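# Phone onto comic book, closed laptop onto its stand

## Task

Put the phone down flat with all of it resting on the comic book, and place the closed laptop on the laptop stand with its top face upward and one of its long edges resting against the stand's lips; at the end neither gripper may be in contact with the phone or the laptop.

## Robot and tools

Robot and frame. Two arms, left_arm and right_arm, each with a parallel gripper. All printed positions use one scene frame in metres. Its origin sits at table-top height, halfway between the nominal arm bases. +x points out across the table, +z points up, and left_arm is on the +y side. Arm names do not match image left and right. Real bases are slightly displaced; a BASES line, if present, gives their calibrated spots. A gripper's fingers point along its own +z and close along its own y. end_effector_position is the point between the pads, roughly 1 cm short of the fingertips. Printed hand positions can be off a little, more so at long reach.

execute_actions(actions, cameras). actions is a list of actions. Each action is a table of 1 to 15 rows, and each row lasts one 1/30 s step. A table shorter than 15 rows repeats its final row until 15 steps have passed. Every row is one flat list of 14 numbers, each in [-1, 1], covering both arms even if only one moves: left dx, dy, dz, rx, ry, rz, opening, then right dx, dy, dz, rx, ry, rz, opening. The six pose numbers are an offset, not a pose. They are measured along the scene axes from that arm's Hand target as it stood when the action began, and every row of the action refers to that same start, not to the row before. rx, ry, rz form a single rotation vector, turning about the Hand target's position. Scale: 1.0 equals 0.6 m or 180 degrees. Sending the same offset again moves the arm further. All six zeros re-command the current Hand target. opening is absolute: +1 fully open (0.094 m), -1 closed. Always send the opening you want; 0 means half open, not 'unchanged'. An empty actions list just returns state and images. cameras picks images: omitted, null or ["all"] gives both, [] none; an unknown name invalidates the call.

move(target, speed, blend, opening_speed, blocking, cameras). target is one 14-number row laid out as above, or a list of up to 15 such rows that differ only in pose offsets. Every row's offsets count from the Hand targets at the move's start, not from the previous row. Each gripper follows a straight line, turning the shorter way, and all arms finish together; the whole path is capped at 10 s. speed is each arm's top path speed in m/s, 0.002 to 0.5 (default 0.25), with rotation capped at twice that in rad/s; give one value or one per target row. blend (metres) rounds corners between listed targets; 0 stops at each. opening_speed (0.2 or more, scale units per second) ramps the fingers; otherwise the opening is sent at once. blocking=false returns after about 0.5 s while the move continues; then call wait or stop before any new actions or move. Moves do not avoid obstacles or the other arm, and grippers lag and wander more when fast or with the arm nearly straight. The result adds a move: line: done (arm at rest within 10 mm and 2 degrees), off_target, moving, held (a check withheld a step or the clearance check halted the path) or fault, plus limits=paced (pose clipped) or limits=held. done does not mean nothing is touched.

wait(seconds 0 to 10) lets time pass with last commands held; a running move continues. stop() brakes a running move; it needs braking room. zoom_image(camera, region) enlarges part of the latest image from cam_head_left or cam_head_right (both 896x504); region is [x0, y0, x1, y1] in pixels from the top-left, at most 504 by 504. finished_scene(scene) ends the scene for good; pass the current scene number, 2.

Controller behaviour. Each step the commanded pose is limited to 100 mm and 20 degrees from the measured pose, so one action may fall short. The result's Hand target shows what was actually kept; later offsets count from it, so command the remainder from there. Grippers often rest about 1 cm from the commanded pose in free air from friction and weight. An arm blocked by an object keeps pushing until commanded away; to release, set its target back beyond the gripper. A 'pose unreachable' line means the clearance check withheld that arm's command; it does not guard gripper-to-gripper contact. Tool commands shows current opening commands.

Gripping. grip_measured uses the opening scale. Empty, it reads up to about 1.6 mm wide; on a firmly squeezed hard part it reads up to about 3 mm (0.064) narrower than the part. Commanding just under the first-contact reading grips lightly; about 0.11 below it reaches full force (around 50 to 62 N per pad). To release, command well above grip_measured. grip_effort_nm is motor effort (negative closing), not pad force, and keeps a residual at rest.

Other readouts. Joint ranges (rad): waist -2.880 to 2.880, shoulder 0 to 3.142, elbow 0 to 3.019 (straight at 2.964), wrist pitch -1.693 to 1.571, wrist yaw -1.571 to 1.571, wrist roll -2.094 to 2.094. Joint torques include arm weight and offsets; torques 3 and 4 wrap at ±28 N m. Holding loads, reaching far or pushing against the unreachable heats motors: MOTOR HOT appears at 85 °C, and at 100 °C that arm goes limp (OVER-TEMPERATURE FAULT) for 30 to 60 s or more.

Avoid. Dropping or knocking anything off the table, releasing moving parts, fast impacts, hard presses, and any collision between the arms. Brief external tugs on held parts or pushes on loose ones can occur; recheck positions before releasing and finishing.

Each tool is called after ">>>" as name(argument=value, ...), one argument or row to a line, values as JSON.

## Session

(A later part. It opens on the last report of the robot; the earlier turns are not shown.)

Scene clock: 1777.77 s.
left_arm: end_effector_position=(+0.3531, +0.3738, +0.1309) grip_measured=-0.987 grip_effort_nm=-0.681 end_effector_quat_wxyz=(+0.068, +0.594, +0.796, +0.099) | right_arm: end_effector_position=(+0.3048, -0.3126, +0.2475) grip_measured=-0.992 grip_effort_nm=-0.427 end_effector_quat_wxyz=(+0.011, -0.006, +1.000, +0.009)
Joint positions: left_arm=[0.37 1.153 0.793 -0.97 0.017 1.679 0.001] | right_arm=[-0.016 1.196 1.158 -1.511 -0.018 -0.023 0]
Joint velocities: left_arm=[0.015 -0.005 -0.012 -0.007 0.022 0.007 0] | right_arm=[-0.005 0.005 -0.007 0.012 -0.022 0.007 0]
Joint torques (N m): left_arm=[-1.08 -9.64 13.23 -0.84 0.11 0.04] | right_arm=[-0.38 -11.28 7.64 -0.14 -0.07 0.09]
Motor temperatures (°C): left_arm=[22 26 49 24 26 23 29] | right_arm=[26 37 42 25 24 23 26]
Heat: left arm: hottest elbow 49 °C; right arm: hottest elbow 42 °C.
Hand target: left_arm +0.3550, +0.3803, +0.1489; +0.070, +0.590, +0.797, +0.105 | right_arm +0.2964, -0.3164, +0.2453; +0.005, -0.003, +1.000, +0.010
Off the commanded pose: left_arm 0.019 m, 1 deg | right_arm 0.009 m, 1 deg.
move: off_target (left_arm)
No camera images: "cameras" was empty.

>>> move(
  target=[-0.012, 0, 0.035, 0,0,0,-1, 0,0,0,0,0,0,-1],
  speed=0.04,
  cameras=[],
)

>>> move(
  target=[0.028, 0.0, -0.04, 0,0,0,-1, 0,0,0,0,0,0,-1],
  speed=0.04,
)

>>> zoom_image(
  camera="cam_head_left",
  region=[180, 190, 345, 330],
)

>>> zoom_image(
  camera="cam_head_right",
  region=[205, 220, 295, 310],
)

Scene clock: 1782.90 s.
left_arm: end_effector_position=(+0.3381, +0.3709, +0.1459) grip_measured=-0.987 grip_effort_nm=-0.686 end_effector_quat_wxyz=(+0.060, +0.594, +0.797, +0.087) | right_arm: end_effector_position=(+0.3048, -0.3126, +0.2475) grip_measured=-0.992 grip_effort_nm=-0.427 end_effector_quat_wxyz=(+0.011, -0.006, +1.000, +0.009)
Joint positions: left_arm=[0.379 1.113 0.81 -1.057 0.017 1.686 0.001] | right_arm=[-0.016 1.196 1.158 -1.511 -0.018 -0.023 0]
Joint velocities: left_arm=[0.015 0.005 -0.002 -0.002 0.037 -0.022 0] | right_arm=[-0.005 0.015 -0.002 -0.012 0.037 -0.007 0.001]
Joint torques (N m): left_arm=[0.26 -8.7 14.74 -0.06 0.15 0.11] | right_arm=[-0.38 -11.28 7.65 -0.16 -0.07 0.08]
Motor temperatures (°C): left_arm=[22 26 50 24 26 23 29] | right_arm=[26 37 42 25 24 23 26]
Heat: left arm: hottest elbow 50 °C; right arm: hottest elbow 42 °C.
Hand target: left_arm +0.3479, +0.3806, +0.1697; +0.070, +0.590, +0.797, +0.104 | right_arm +0.2964, -0.3164, +0.2453; +0.005, -0.003, +1.000, +0.010
Off the commanded pose: left_arm 0.028 m, 2 deg | right_arm 0.009 m, 1 deg.
move: off_target (left_arm)
No camera images: "cameras" was empty.

Scene clock: 1784.07 s.
left_arm: end_effector_position=(+0.3508, +0.3764, +0.1383) grip_measured=-0.987 grip_effort_nm=-0.681 end_effector_quat_wxyz=(+0.065, +0.593, +0.797, +0.096) | right_arm: end_effector_position=(+0.3048, -0.3126, +0.2475) grip_measured=-0.992 grip_effort_nm=-0.432 end_effector_quat_wxyz=(+0.011, -0.006, +1.000, +0.009)
Joint positions: left_arm=[0.379 1.147 0.81 -1.001 0.017 1.685 0.001] | right_arm=[-0.016 1.196 1.158 -1.511 -0.018 -0.023 0]
Joint velocities: left_arm=[-0.015 -0.005 -0.007 0.002 -0.095 0.007 -0.001] | right_arm=[-0.005 -0.015 -0.002 0.002 0.037 0.007 0]
Joint torques (N m): left_arm=[-1.79 -6.83 12.93 1.13 -0.02 -0.08] | right_arm=[-0.32 -11.28 7.61 -0.14 -0.07 0.09]
Motor temperatures (°C): left_arm=[22 26 50 24 26 23 29] | right_arm=[26 37 42 25 24 23 26]
Heat: left arm: hottest elbow 50 °C; right arm: hottest elbow 42 °C.
Hand target: left_arm +0.3645, +0.3801, +0.1457; +0.070, +0.590, +0.797, +0.105 | right_arm +0.2964, -0.3164, +0.2453; +0.005, -0.003, +1.000, +0.010
Off the commanded pose: left_arm 0.016 m, 1 deg | right_arm 0.009 m, 1 deg.
move: off_target (left_arm)

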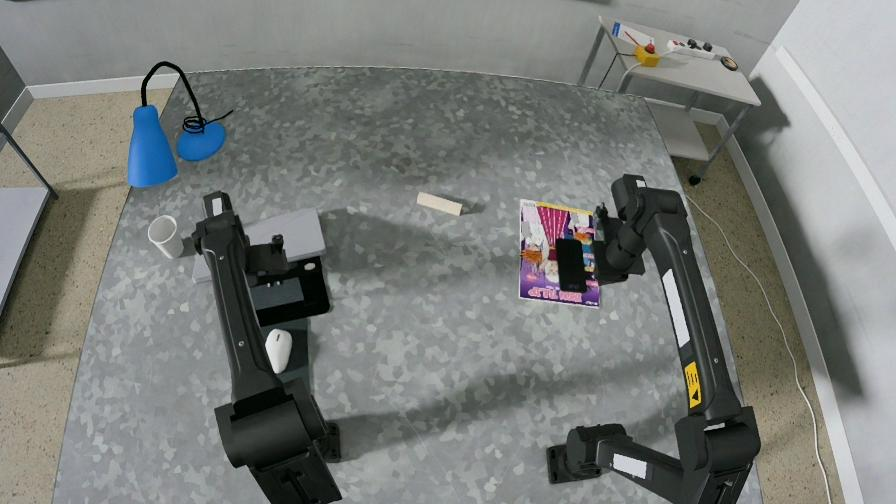

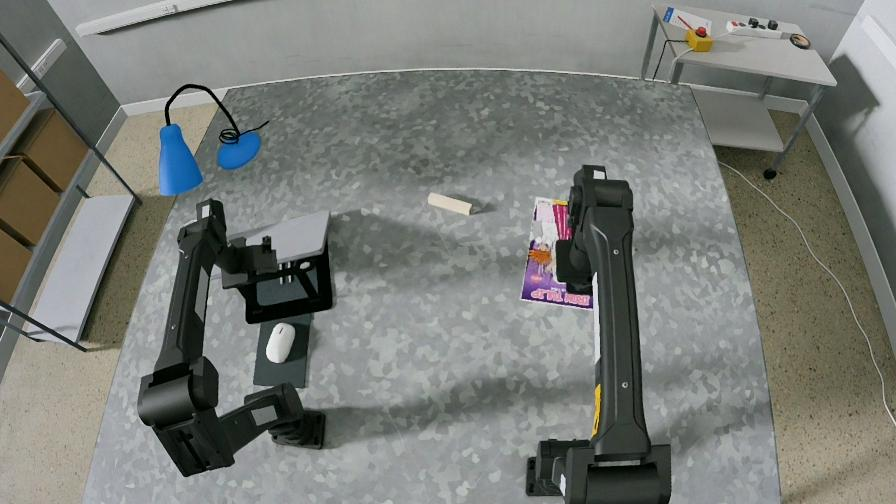

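Scaled by 3.055.

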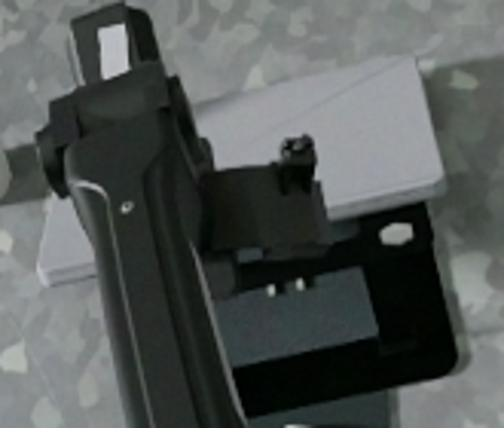

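Scaled by 5.600.

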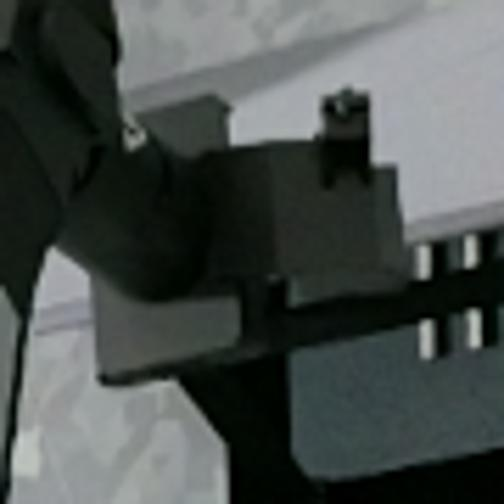

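>>> move(
  target=[0.022, 0.007, -0.005, 0,0,0,-1, 0,0,0,0,0,0,-1],
  speed=0.03,
  cameras=[],
)

>>> move(
  target=[0.018, 0.0055, 0.0, 0,0,0,-1, 0,0,0,0,0,0,-1],
  speed=0.03,
)

>>> zoom_image(
  camera="cam_head_left",
  region=[180, 190, 345, 330],
)

>>> zoom_image(
  camera="cam_head_right",
  region=[205, 220, 295, 310],
)

Scene clock: 1794.53 s.
left_arm: end_effector_position=(+0.3563, +0.3788, +0.1253) grip_measured=-0.987 grip_effort_nm=-0.681 end_effector_quat_wxyz=(+0.061, +0.592, +0.799, +0.088) | right_arm: end_effector_position=(+0.3048, -0.3126, +0.2475) grip_measured=-0.992 grip_effort_nm=-0.432 end_effector_quat_wxyz=(+0.011, -0.006, +1.000, +0.009)
Joint positions: left_arm=[0.379 1.191 0.811 -0.978 0.017 1.682 0.001] | right_arm=[-0.016 1.196 1.158 -1.511 -0.018 -0.023 0]
Joint velocities: left_arm=[-0.005 -0.005 0.007 -0.012 0.051 -0.037 0] | right_arm=[-0.005 -0.005 -0.002 -0.012 0.066 -0.037 0]
Joint torques (N m): left_arm=[-2.96 -7.59 14.93 0.8 -0.1 -0.07] | right_arm=[-0.32 -11.28 7.64 -0.14 -0.06 0.09]
Motor temperatures (°C): left_arm=[22 26 50 24 26 23 29] | right_arm=[26 37 42 25 24 23 26]
Heat: left arm: hottest elbow 50 °C; right arm: hottest elbow 42 °C.
Hand target: left_arm +0.3778, +0.3842, +0.1428; +0.070, +0.590, +0.797, +0.105 | right_arm +0.2964, -0.3164, +0.2453; +0.005, -0.003, +1.000, +0.010
Off the commanded pose: left_arm 0.028 m, 2 deg | right_arm 0.009 m, 1 deg.
move: off_target (left_arm)
No camera images: "cameras" was empty.

Scene clock: 1795.47 s.
left_arm: end_effector_position=(+0.3608, +0.3800, +0.1194) grip_measured=-0.987 grip_effort_nm=-0.686 end_effector_quat_wxyz=(+0.056, +0.591, +0.801, +0.079) | right_arm: end_effector_position=(+0.3048, -0.3126, +0.2475) grip_measured=-0.992 grip_effort_nm=-0.432 end_effector_quat_wxyz=(+0.011, -0.006, +1.000, +0.009)
Joint positions: left_arm=[0.377 1.224 0.824 -0.978 0.017 1.676 0.001] | right_arm=[-0.016 1.196 1.158 -1.511 -0.018 -0.023 0]
Joint velocities: left_arm=[0.005 0.005 0.007 -0.022 0.037 -0.066 0.001] | right_arm=[-0.015 -0.015 0.007 -0.007 -0.022 0.007 -0.001]
Joint torques (N m): left_arm=[-2.32 -8.47 15.8 0.99 -0.07 -0.09] | right_arm=[-0.38 -11.28 7.62 -0.17 -0.06 0.08]
Motor temperatures (°C): left_arm=[22 26 50 24 26 23 29] | right_arm=[26 37 42 25 24 23 26]
Heat: left arm: hottest elbow 50 °C; right arm: hottest elbow 42 °C.
Hand target: left_arm +0.3886, +0.3873, +0.1427; +0.070, +0.590, +0.797, +0.105 | right_arm +0.2964, -0.3164, +0.2453; +0.005, -0.003, +1.000, +0.010
Off the commanded pose: left_arm 0.037 m, 3 deg | right_arm 0.009 m, 1 deg.
move: off_target (left_arm)

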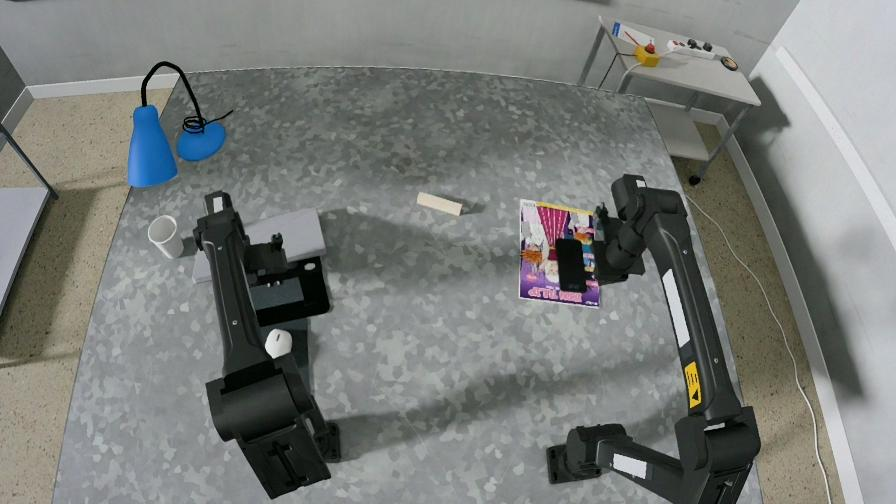

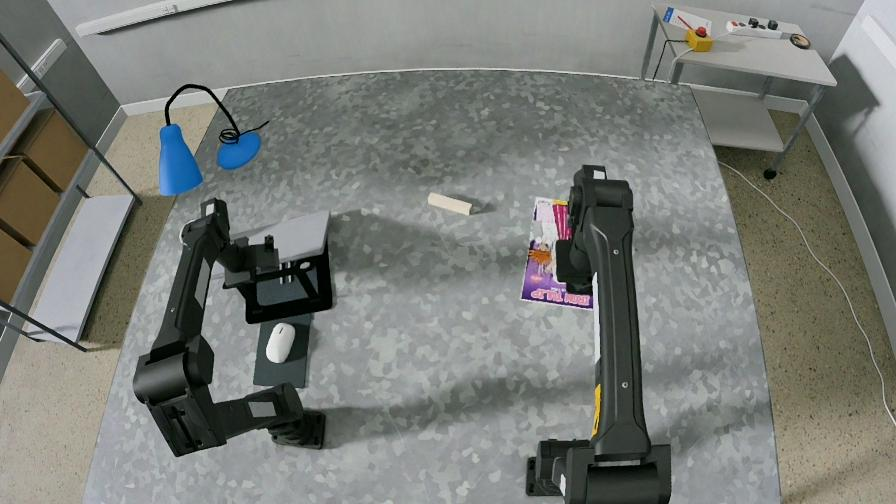

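Scaled by 3.055.

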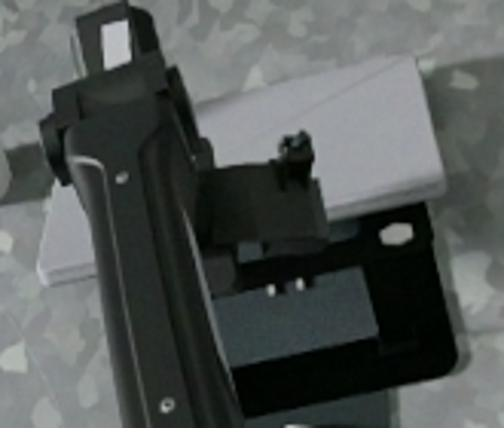

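Scaled by 5.600.

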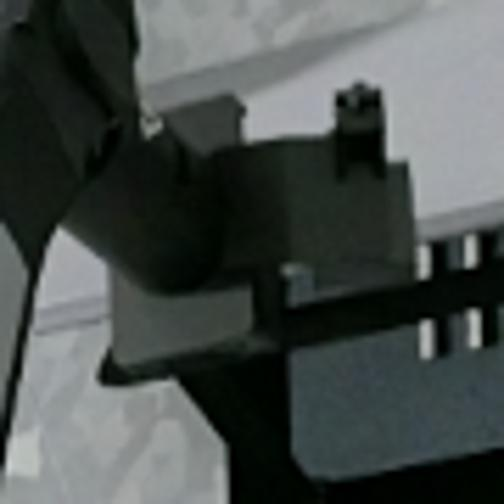

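>>> move(
  target=[0.018, 0.0055, 0.012, 0,0,0,-1, 0,0,0,0,0,0,-1],
  speed=0.03,
)

>>> zoom_image(
  camera="cam_head_left",
  region=[180, 190, 345, 330],
)

>>> zoom_image(
  camera="cam_head_right",
  region=[205, 220, 295, 310],
)

Scene clock: 1799.40 s.
left_arm: end_effector_position=(+0.3648, +0.3817, +0.1219) grip_measured=-0.987 grip_effort_nm=-0.676 end_effector_quat_wxyz=(+0.052, +0.591, +0.802, +0.073) | right_arm: end_effector_position=(+0.3048, -0.3126, +0.2475) grip_measured=-0.992 grip_effort_nm=-0.432 end_effector_quat_wxyz=(+0.011, -0.006, +1.000, +0.009)
Joint positions: left_arm=[0.376 1.242 0.847 -0.997 0.015 1.675 0.001] | right_arm=[-0.016 1.196 1.158 -1.511 -0.018 -0.023 0]
Joint velocities: left_arm=[-0.005 0.005 -0.002 -0.002 -0.037 0.051 -0.001] | right_arm=[-0.015 0.015 -0.022 -0.002 0.007 -0.037 -0.001]
Joint torques (N m): left_arm=[-2.32 -8.64 17.36 0.7 -0.03 -0.12] | right_arm=[-0.32 -11.28 7.64 -0.14 -0.06 0.09]
Motor temperatures (°C): left_arm=[22 26 51 24 26 23 29] | right_arm=[26 37 42 25 24 23 26]
Heat: left arm: hottest elbow 51 °C; right arm: hottest elbow 42 °C.
Hand target: left_arm +0.3995, +0.3905, +0.1497; +0.070, +0.590, +0.797, +0.105 | right_arm +0.2964, -0.3164, +0.2453; +0.005, -0.003, +1.000, +0.010
Off the commanded pose: left_arm 0.045 m, 4 deg | right_arm 0.009 m, 1 deg.
move: off_target (left_arm)

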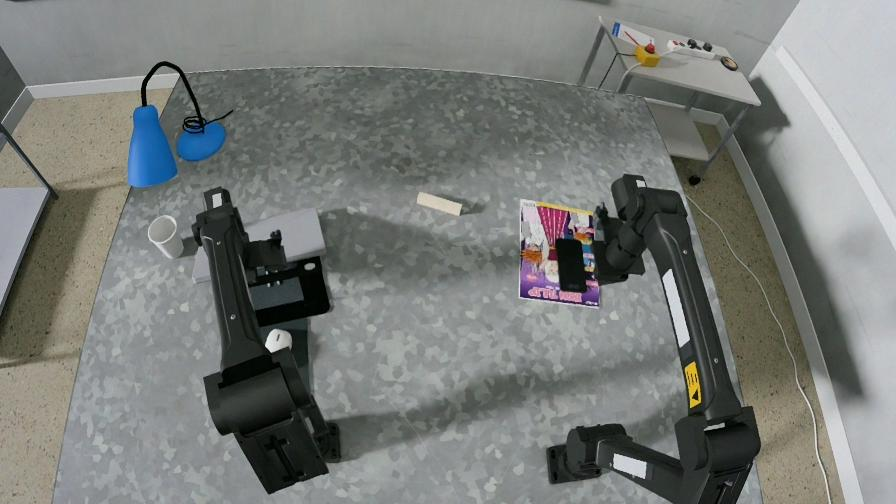

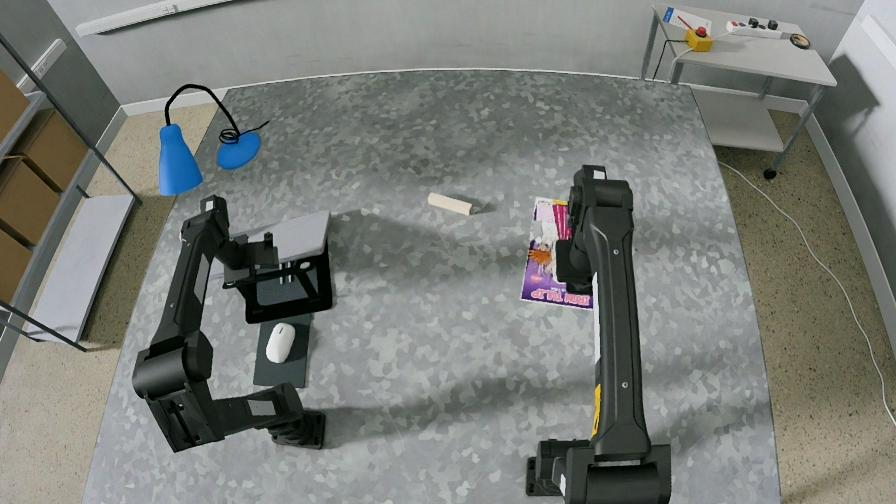

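Scaled by 3.055.

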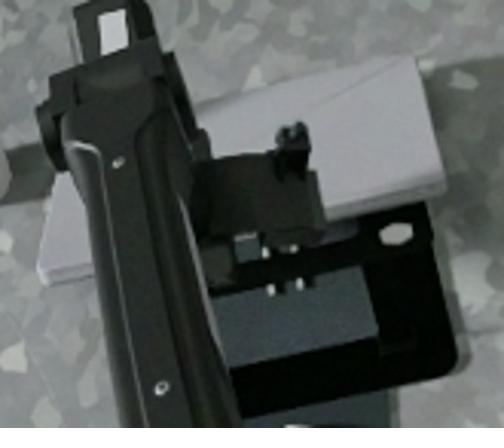

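Scaled by 5.600.

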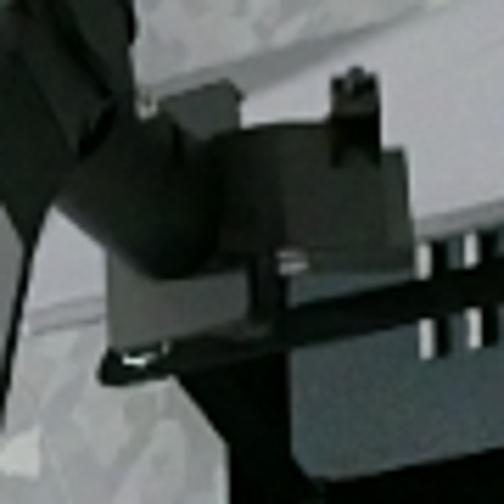

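>>> move(
  target=[0.015, 0.0045, -0.004, 0,0,0,-1, 0,0,0,0,0,0,-1],
  speed=0.03,
)

>>> zoom_image(
  camera="cam_head_left",
  region=[180, 190, 345, 330],
)

>>> zoom_image(
  camera="cam_head_right",
  region=[205, 220, 295, 310],
)

Scene clock: 1802.30 s.
left_arm: end_effector_position=(+0.3652, +0.3819, +0.1173) grip_measured=-0.987 grip_effort_nm=-0.676 end_effector_quat_wxyz=(+0.046, +0.592, +0.802, +0.065) | right_arm: end_effector_position=(+0.3048, -0.3126, +0.2475) grip_measured=-0.992 grip_effort_nm=-0.432 end_effector_quat_wxyz=(+0.011, -0.006, +1.000, +0.009)
Joint positions: left_arm=[0.376 1.262 0.853 -1.004 0.013 1.674 0.001] | right_arm=[-0.016 1.196 1.158 -1.511 -0.018 -0.023 0]
Joint velocities: left_arm=[-0.005 0.015 0.002 -0.002 0.037 0.037 0] | right_arm=[-0.015 -0.005 -0.002 -0.012 0.022 -0.007 0]
Joint torques (N m): left_arm=[-2.32 -8.64 17.94 1.29 0.05 -0.2] | right_arm=[-0.38 -11.22 7.62 -0.16 -0.06 0.09]
Motor temperatures (°C): left_arm=[22 26 51 24 26 23 29] | right_arm=[26 37 42 25 24 23 26]
Heat: left arm: hottest elbow 51 °C; right arm: hottest elbow 42 °C.
Hand target: left_arm +0.4086, +0.3930, +0.1474; +0.070, +0.591, +0.797, +0.105 | right_arm +0.2964, -0.3164, +0.2453; +0.005, -0.003, +1.000, +0.010
Off the commanded pose: left_arm 0.054 m, 5 deg | right_arm 0.009 m, 1 deg.
move: off_target (left_arm)

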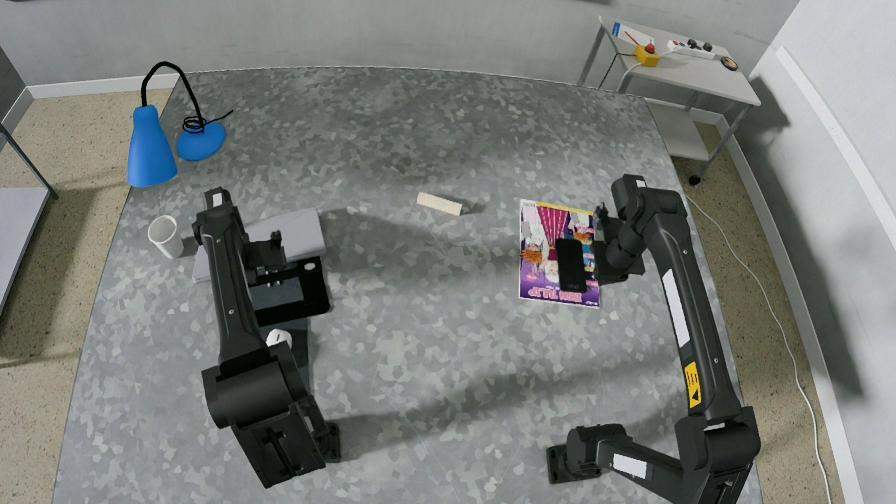

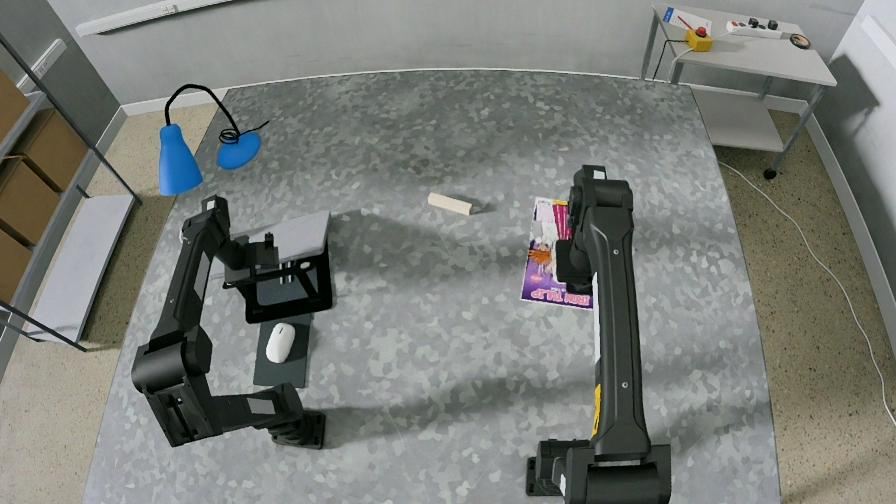

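Scaled by 3.055.

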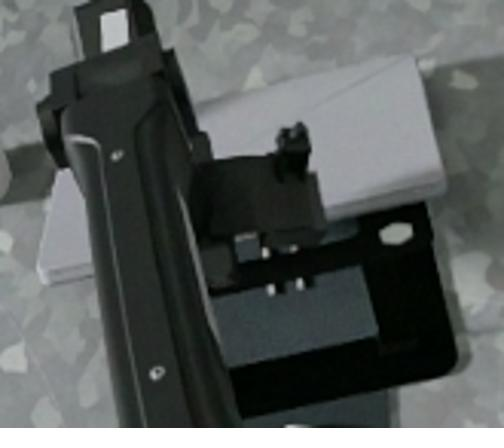

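Scaled by 5.600.

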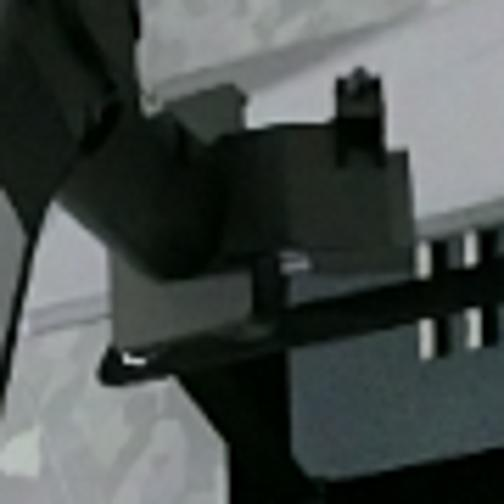

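>>> move(
  target=[0.015, 0.0045, 0.012, 0,0,0,-1, 0,0,0,0,0,0,-1],
  speed=0.03,
)

>>> zoom_image(
  camera="cam_head_left",
  region=[180, 190, 345, 330],
)

>>> zoom_image(
  camera="cam_head_right",
  region=[205, 220, 295, 310],
)

Scene clock: 1805.43 s.
left_arm: end_effector_position=(+0.3657, +0.3821, +0.1180) grip_measured=-0.987 grip_effort_nm=-0.672 end_effector_quat_wxyz=(+0.039, +0.592, +0.803, +0.054) | right_arm: end_effector_position=(+0.3048, -0.3126, +0.2475) grip_measured=-0.992 grip_effort_nm=-0.437 end_effector_quat_wxyz=(+0.011, -0.006, +1.000, +0.009)
Joint positions: left_arm=[0.375 1.279 0.873 -1.033 0.012 1.673 0.001] | right_arm=[-0.016 1.196 1.158 -1.511 -0.018 -0.023 0]
Joint velocities: left_arm=[0.005 -0.005 -0.002 -0.017 -0.037 -0.007 -0.001] | right_arm=[-0.015 0.005 -0.002 -0.002 -0.022 -0.022 0]
Joint torques (N m): left_arm=[-2.55 -9.41 19.14 1.76 0.1 -0.11] | right_arm=[-0.32 -11.28 7.64 -0.13 -0.06 0.09]
Motor temperatures (°C): left_arm=[22 26 52 24 26 23 29] | right_arm=[26 37 42 25 24 23 26]
Heat: left arm: hottest elbow 52 °C; right arm: hottest elbow 42 °C.
Hand target: left_arm +0.4176, +0.3958, +0.1546; +0.070, +0.590, +0.797, +0.105 | right_arm +0.2964, -0.3164, +0.2453; +0.005, -0.003, +1.000, +0.010
Off the commanded pose: left_arm 0.065 m, 7 deg | right_arm 0.009 m, 1 deg.
move: off_target (left_arm)

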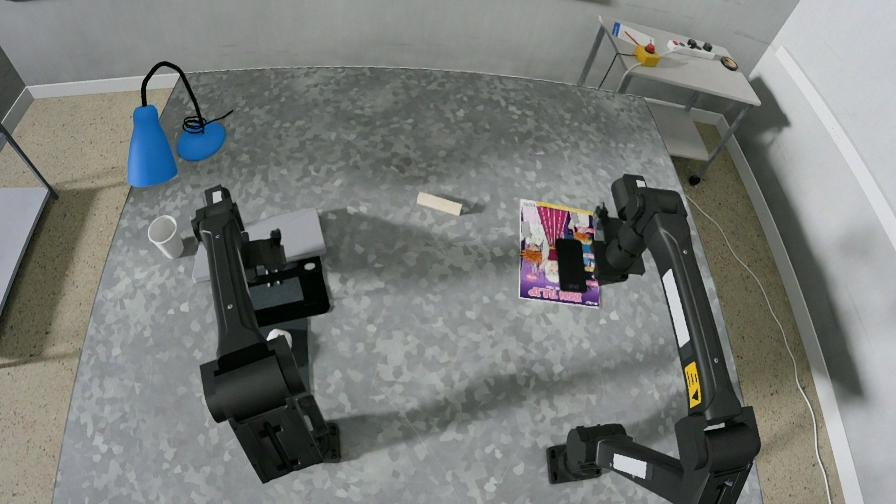

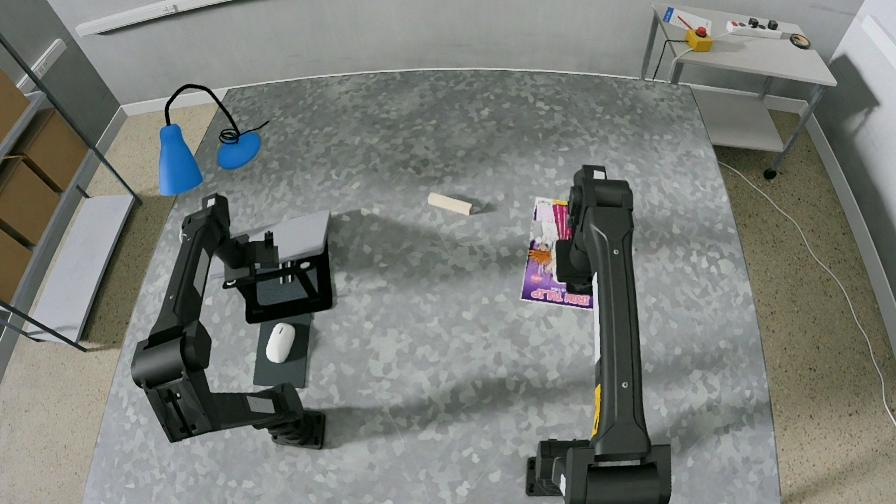

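Scaled by 3.055.

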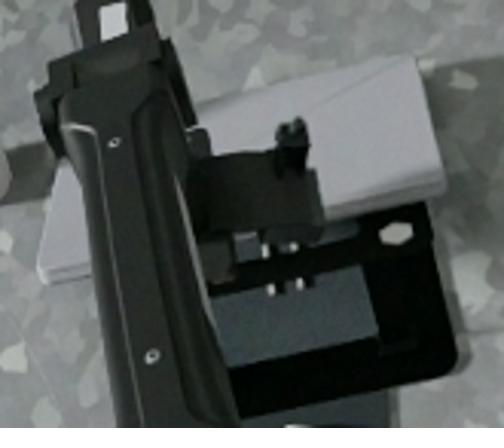

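Scaled by 5.600.

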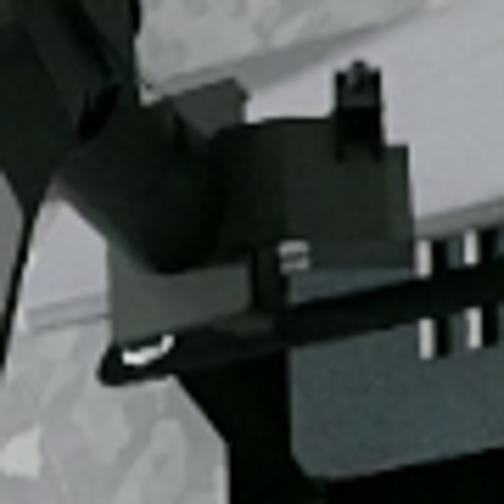

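>>> move(
  target=[0.0, 0.0, 0.025, 0,0,0,-1, 0,0,0,0,0,0,-1],
  speed=0.03,
)

>>> zoom_image(
  camera="cam_head_left",
  region=[180, 190, 345, 330],
)

>>> zoom_image(
  camera="cam_head_right",
  region=[205, 220, 295, 310],
)

Scene clock: 1811.83 s.
left_arm: end_effector_position=(+0.3663, +0.3820, +0.1261) grip_measured=-0.987 grip_effort_nm=-0.672 end_effector_quat_wxyz=(+0.035, +0.592, +0.804, +0.048) | right_arm: end_effector_position=(+0.3048, -0.3126, +0.2475) grip_measured=-0.992 grip_effort_nm=-0.437 end_effector_quat_wxyz=(+0.011, -0.006, +1.000, +0.009)
Joint positions: left_arm=[0.374 1.28 0.897 -1.07 0.012 1.671 0.001] | right_arm=[-0.016 1.196 1.158 -1.511 -0.018 -0.023 0]
Joint velocities: left_arm=[-0.015 0.005 -0.012 0.012 -0.139 -0.037 -0.001] | right_arm=[-0.005 -0.005 0.007 -0.007 -0.022 0.037 0]
Joint torques (N m): left_arm=[-2.26 -10.23 19.71 1.47 0.1 -0.14] | right_arm=[-0.26 -11.22 7.64 -0.16 -0.06 0.08]
Motor temperatures (°C): left_arm=[22 26 51 24 26 23 29] | right_arm=[26 37 42 25 24 23 26]
Heat: left arm: hottest elbow 51 °C; right arm: hottest elbow 42 °C.
Hand target: left_arm +0.4178, +0.3959, +0.1694; +0.070, +0.590, +0.797, +0.105 | right_arm +0.2964, -0.3164, +0.2453; +0.005, -0.003, +1.000, +0.010
Off the commanded pose: left_arm 0.069 m, 8 deg | right_arm 0.009 m, 1 deg.
move: off_target (left_arm)

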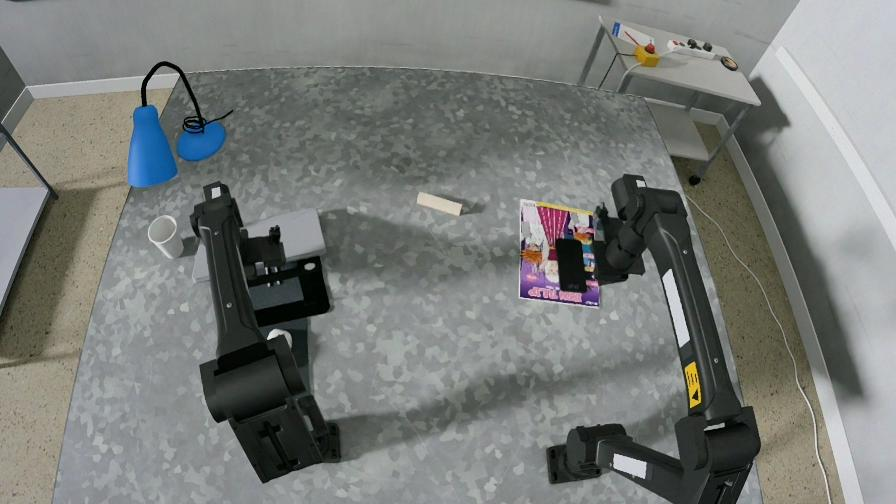

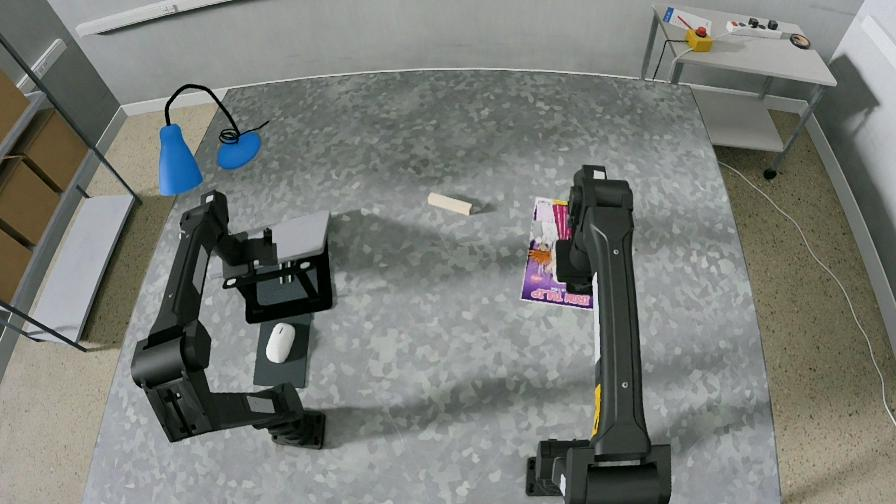

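Scaled by 3.055.

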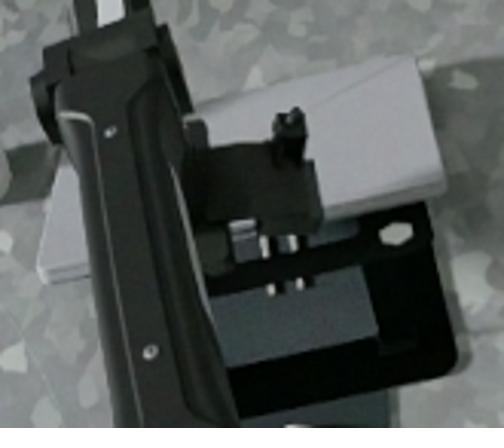

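Scaled by 5.600.

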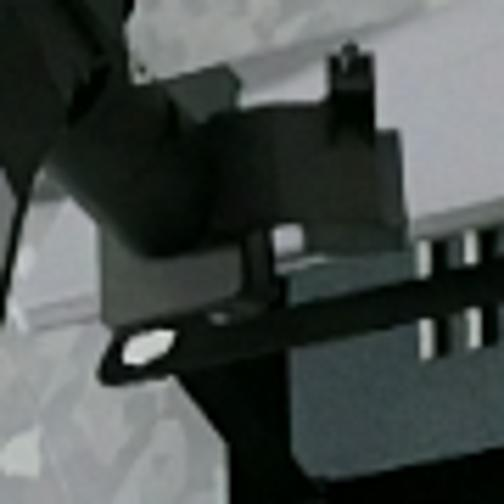

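>>> move(
  target=[0.018, 0.0055, 0.0, 0,0,0,-1, 0,0,0,0,0,0,-1],
  speed=0.03,
)

>>> zoom_image(
  camera="cam_head_left",
  region=[180, 190, 345, 330],
)

>>> zoom_image(
  camera="cam_head_right",
  region=[205, 220, 295, 310],
)

Scene clock: 1816.80 s.
left_arm: end_effector_position=(+0.3712, +0.3836, +0.1272) grip_measured=-0.987 grip_effort_nm=-0.672 end_effector_quat_wxyz=(+0.032, +0.591, +0.805, +0.043) | right_arm: end_effector_position=(+0.3048, -0.3126, +0.2475) grip_measured=-0.992 grip_effort_nm=-0.432 end_effector_quat_wxyz=(+0.011, -0.006, +1.000, +0.009)
Joint positions: left_arm=[0.372 1.301 0.92 -1.084 0.011 1.668 0.001] | right_arm=[-0.016 1.196 1.158 -1.511 -0.018 -0.023 0]
Joint velocities: left_arm=[0.015 0.005 0.002 -0.002 -0.066 0.037 0] | right_arm=[-0.005 -0.005 0.007 -0.002 -0.051 0.051 0.001]
Joint torques (N m): left_arm=[-3.55 -9.7 20.22 1.89 0.1 -0.13] | right_arm=[-0.26 -11.4 7.62 -0.17 -0.06 0.09]
Motor temperatures (°C): left_arm=[22 26 53 24 26 23 29] | right_arm=[26 37 42 25 24 23 26]
Heat: left arm: hottest elbow 53 °C; right arm: hottest elbow 42 °C.
Hand target: left_arm +0.4286, +0.3991, +0.1694; +0.070, +0.590, +0.797, +0.105 | right_arm +0.2964, -0.3164, +0.2453; +0.005, -0.003, +1.000, +0.010
Off the commanded pose: left_arm 0.073 m, 8 deg | right_arm 0.009 m, 1 deg.
move: off_target (left_arm)

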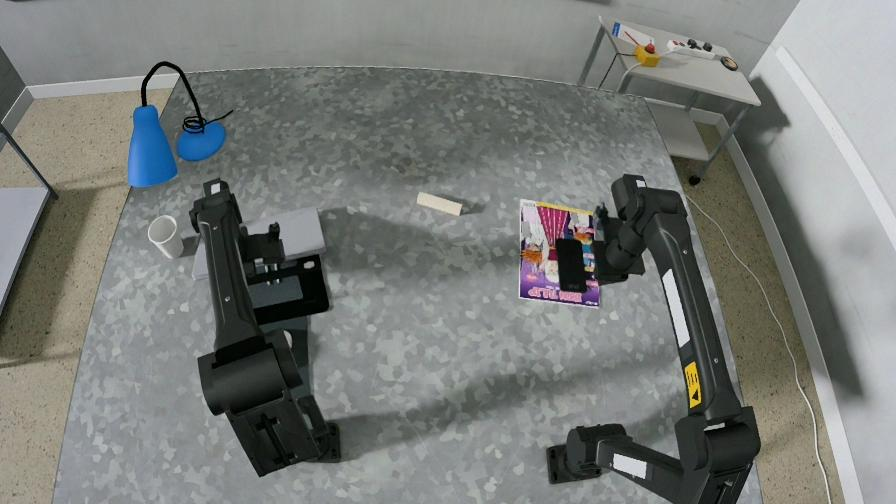

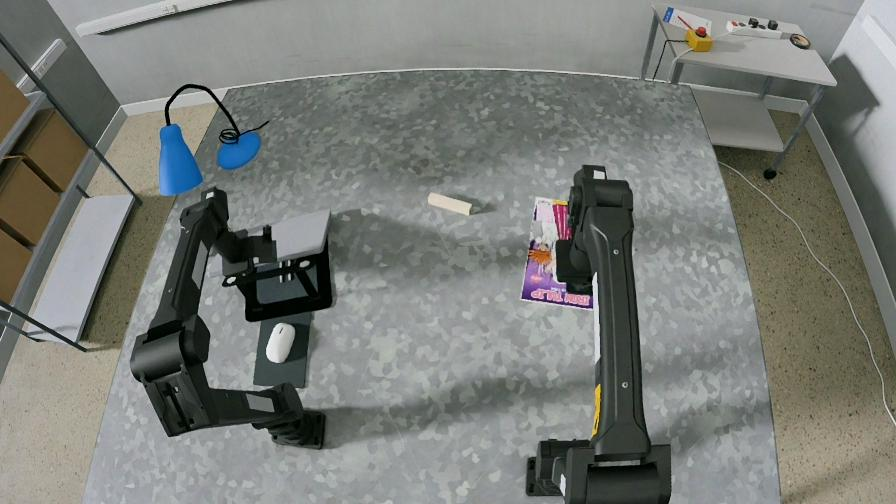

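Scaled by 3.055.

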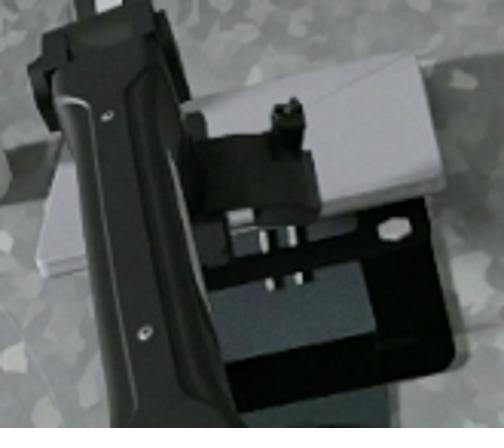

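Scaled by 5.600.

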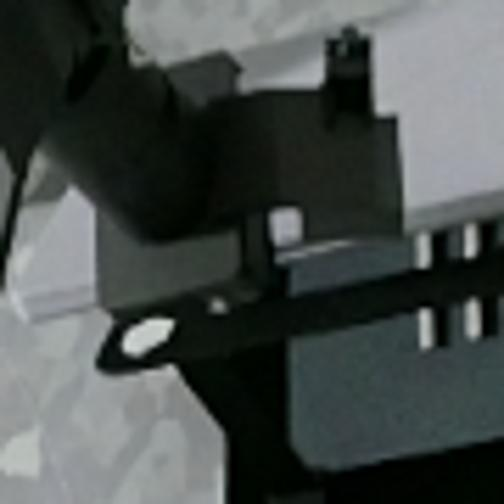

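>>> move(
  target=[-0.1, -0.03, 0.03, 0,0,0,-1, 0,0,0,0,0,0,-1],
  speed=0.06,
)

>>> zoom_image(
  camera="cam_head_left",
  region=[180, 190, 345, 330],
)

>>> zoom_image(
  camera="cam_head_right",
  region=[205, 220, 295, 310],
)

Scene clock: 1822.17 s.
left_arm: end_effector_position=(+0.3648, +0.3808, +0.1743) grip_measured=-0.987 grip_effort_nm=-0.672 end_effector_quat_wxyz=(+0.062, +0.589, +0.801, +0.094) | right_arm: end_effector_position=(+0.3048, -0.3126, +0.2475) grip_measured=-0.992 grip_effort_nm=-0.432 end_effector_quat_wxyz=(+0.011, -0.006, +1.000, +0.009)
Joint positions: left_arm=[0.372 1.163 0.922 -1.104 0.011 1.668 0.001] | right_arm=[-0.016 1.196 1.158 -1.511 -0.018 -0.023 0]
Joint velocities: left_arm=[0.005 0.005 0.002 0.007 -0.037 0.051 0.001] | right_arm=[-0.015 0.024 0.007 0.012 -0.007 -0.022 0]
Joint torques (N m): left_arm=[-1.08 -9.82 12.12 0.24 0.19 0.05] | right_arm=[-0.38 -11.28 7.64 -0.14 -0.07 0.08]
Motor temperatures (°C): left_arm=[22 26 54 24 26 23 29] | right_arm=[26 37 42 25 24 23 26]
Heat: left arm: hottest elbow 54 °C; right arm: hottest elbow 42 °C.
Hand target: left_arm +0.3685, +0.3820, +0.1876; +0.070, +0.590, +0.797, +0.105 | right_arm +0.2964, -0.3164, +0.2453; +0.005, -0.003, +1.000, +0.010
Off the commanded pose: left_arm 0.014 m, 2 deg | right_arm 0.009 m, 1 deg.
move: off_target (left_arm)

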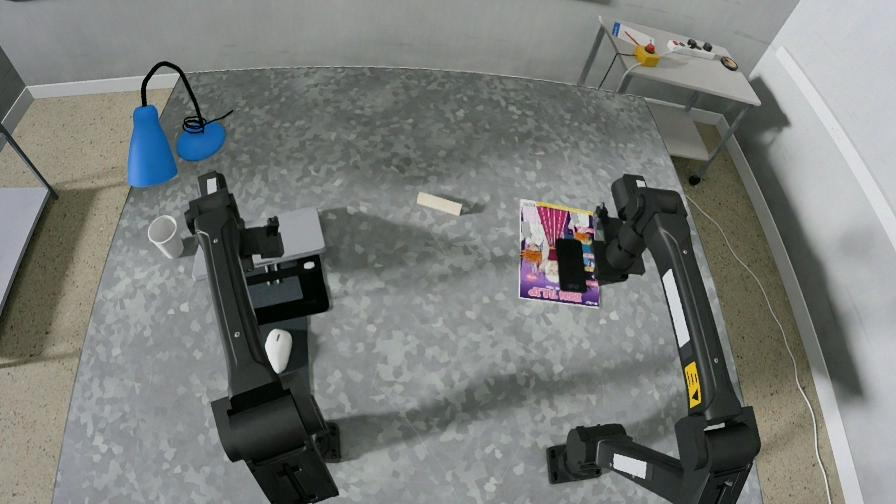

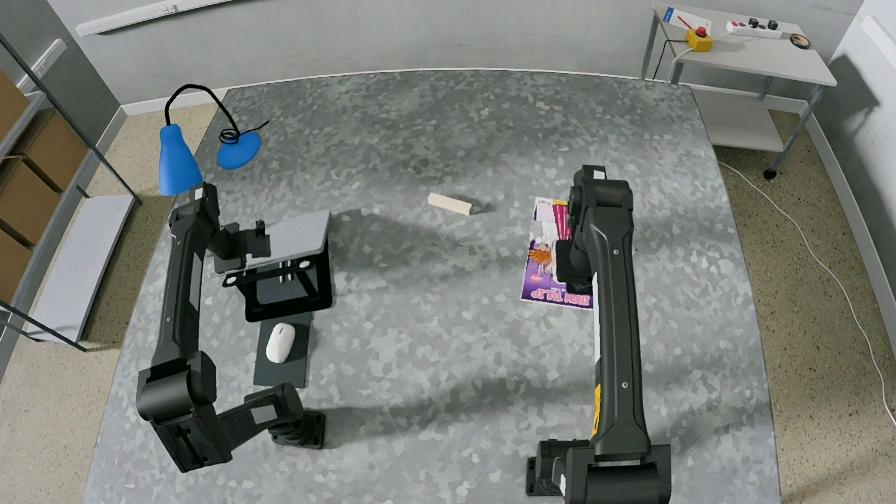

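Scaled by 3.055.

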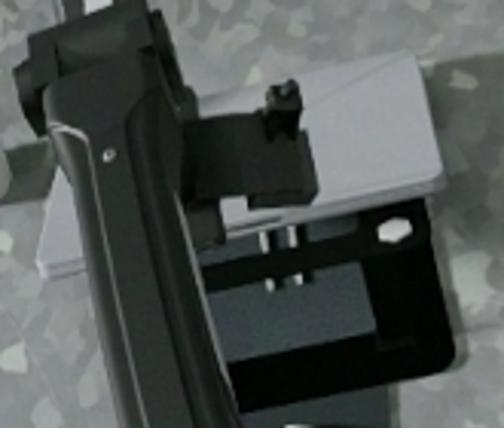

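Scaled by 5.600.

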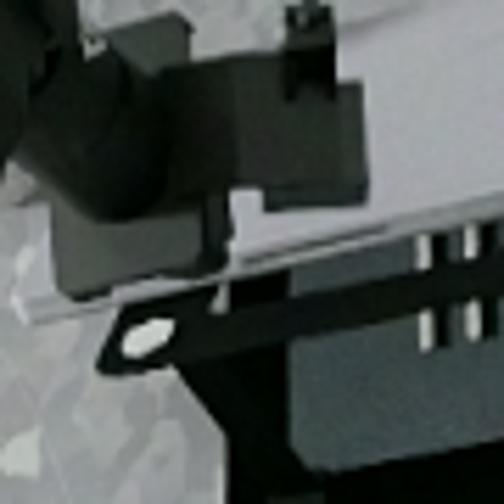

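>>> move(
  target=[
    [-0.05,-0.02,0.2,0,0,0,-1,0,0,0,0,0,0,-1],
    [-0.164,-0.487,0.205,0,0,0,-1,0,0,0,0,0,0,-1],
    [-0.357,-0.628,0.205,0,0,0,-1,0,0,0,0,0,0,-1],
  ],
  speed=0.12,
  blend=0.03,
)

>>> zoom_image(
  camera="cam_head_left",
  region=[180, 190, 345, 330],
)

>>> zoom_image(
  camera="cam_head_right",
  region=[190, 190, 345, 330],
)

Scene clock: 1832.07 s.
left_arm: end_effector_position=(+0.1493, +0.0210, +0.2861) grip_measured=-0.987 grip_effort_nm=-0.667 end_effector_quat_wxyz=(+0.078, +0.596, +0.794, +0.096) | right_arm: end_effector_position=(+0.3048, -0.3126, +0.2475) grip_measured=-0.992 grip_effort_nm=-0.437 end_effector_quat_wxyz=(+0.011, -0.006, +1.000, +0.009)
Joint positions: left_arm=[-1.283 0.968 1.088 -1.672 -0.249 0.036 0.001] | right_arm=[-0.016 1.196 1.158 -1.511 -0.018 -0.023 0]
Joint velocities: left_arm=[-0.015 -0.005 0.002 -0.007 -0.007 0.007 0.001] | right_arm=[-0.005 -0.015 -0.002 0.002 -0.037 0.051 0.001]
Joint torques (N m): left_arm=[-2.02 -4.84 16.88 0.08 -0.35 -0.05] | right_arm=[-0.38 -11.22 7.64 -0.16 -0.07 0.08]
Motor temperatures (°C): left_arm=[22 26 53 24 26 23 29] | right_arm=[26 37 42 25 24 23 26]
Heat: left arm: hottest elbow 53 °C; right arm: hottest elbow 42 °C.
Hand target: left_arm +0.1506, +0.0059, +0.3138; +0.077, +0.590, +0.797, +0.102 | right_arm +0.2964, -0.3164, +0.2453; +0.005, -0.003, +1.000, +0.010
Off the commanded pose: left_arm 0.030 m, 2 deg | right_arm 0.009 m, 1 deg.
joint sent to its limit (left arm) — joint 4 (wrist pitch), lower limit. The joint targets are off in position and orientation.
move: off_target (left_arm)

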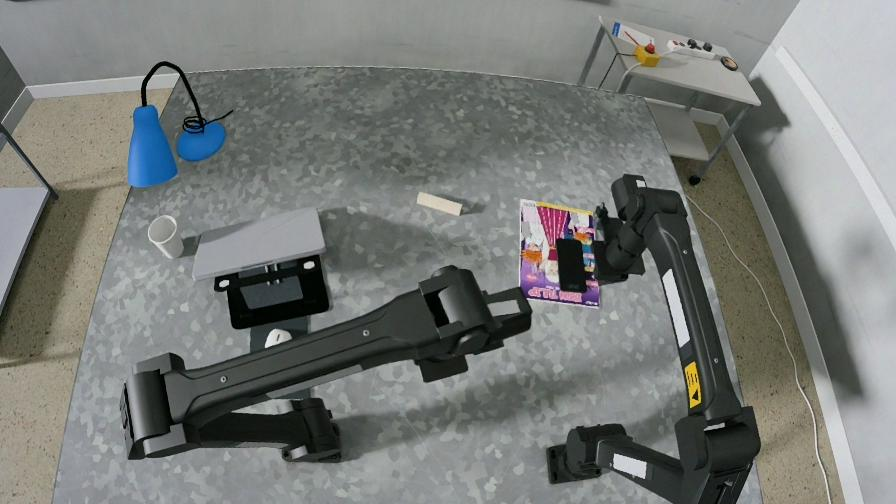

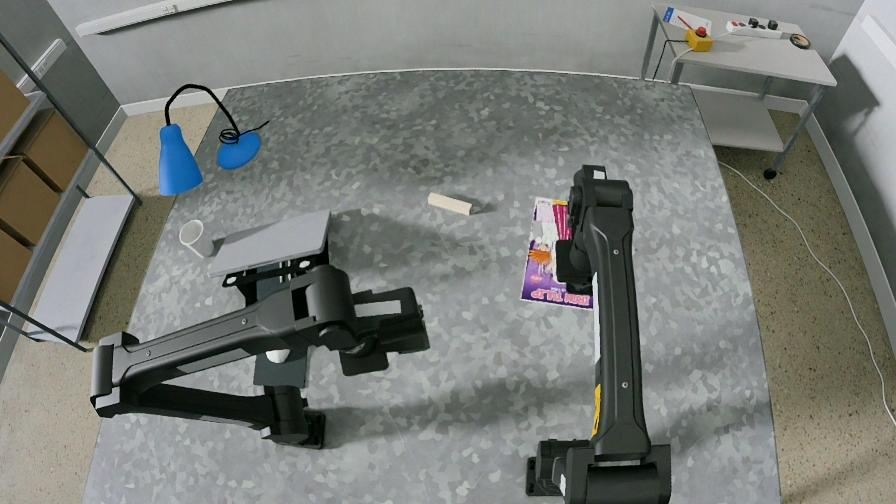

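Scaled by 3.055.

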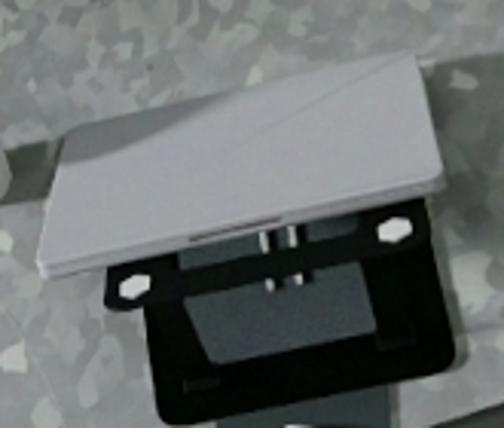

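Scaled by 3.252.

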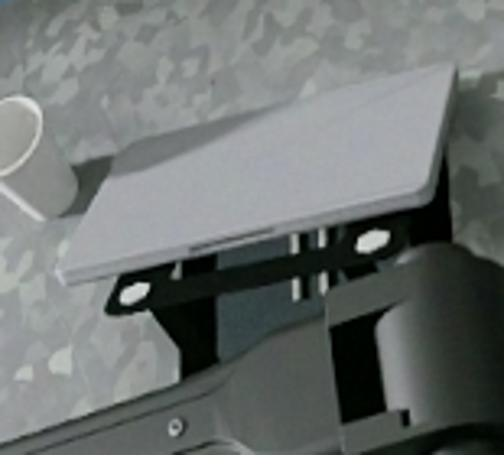

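>>> finished_scene(
  scene=2,
)

The scene is finished: the task was done.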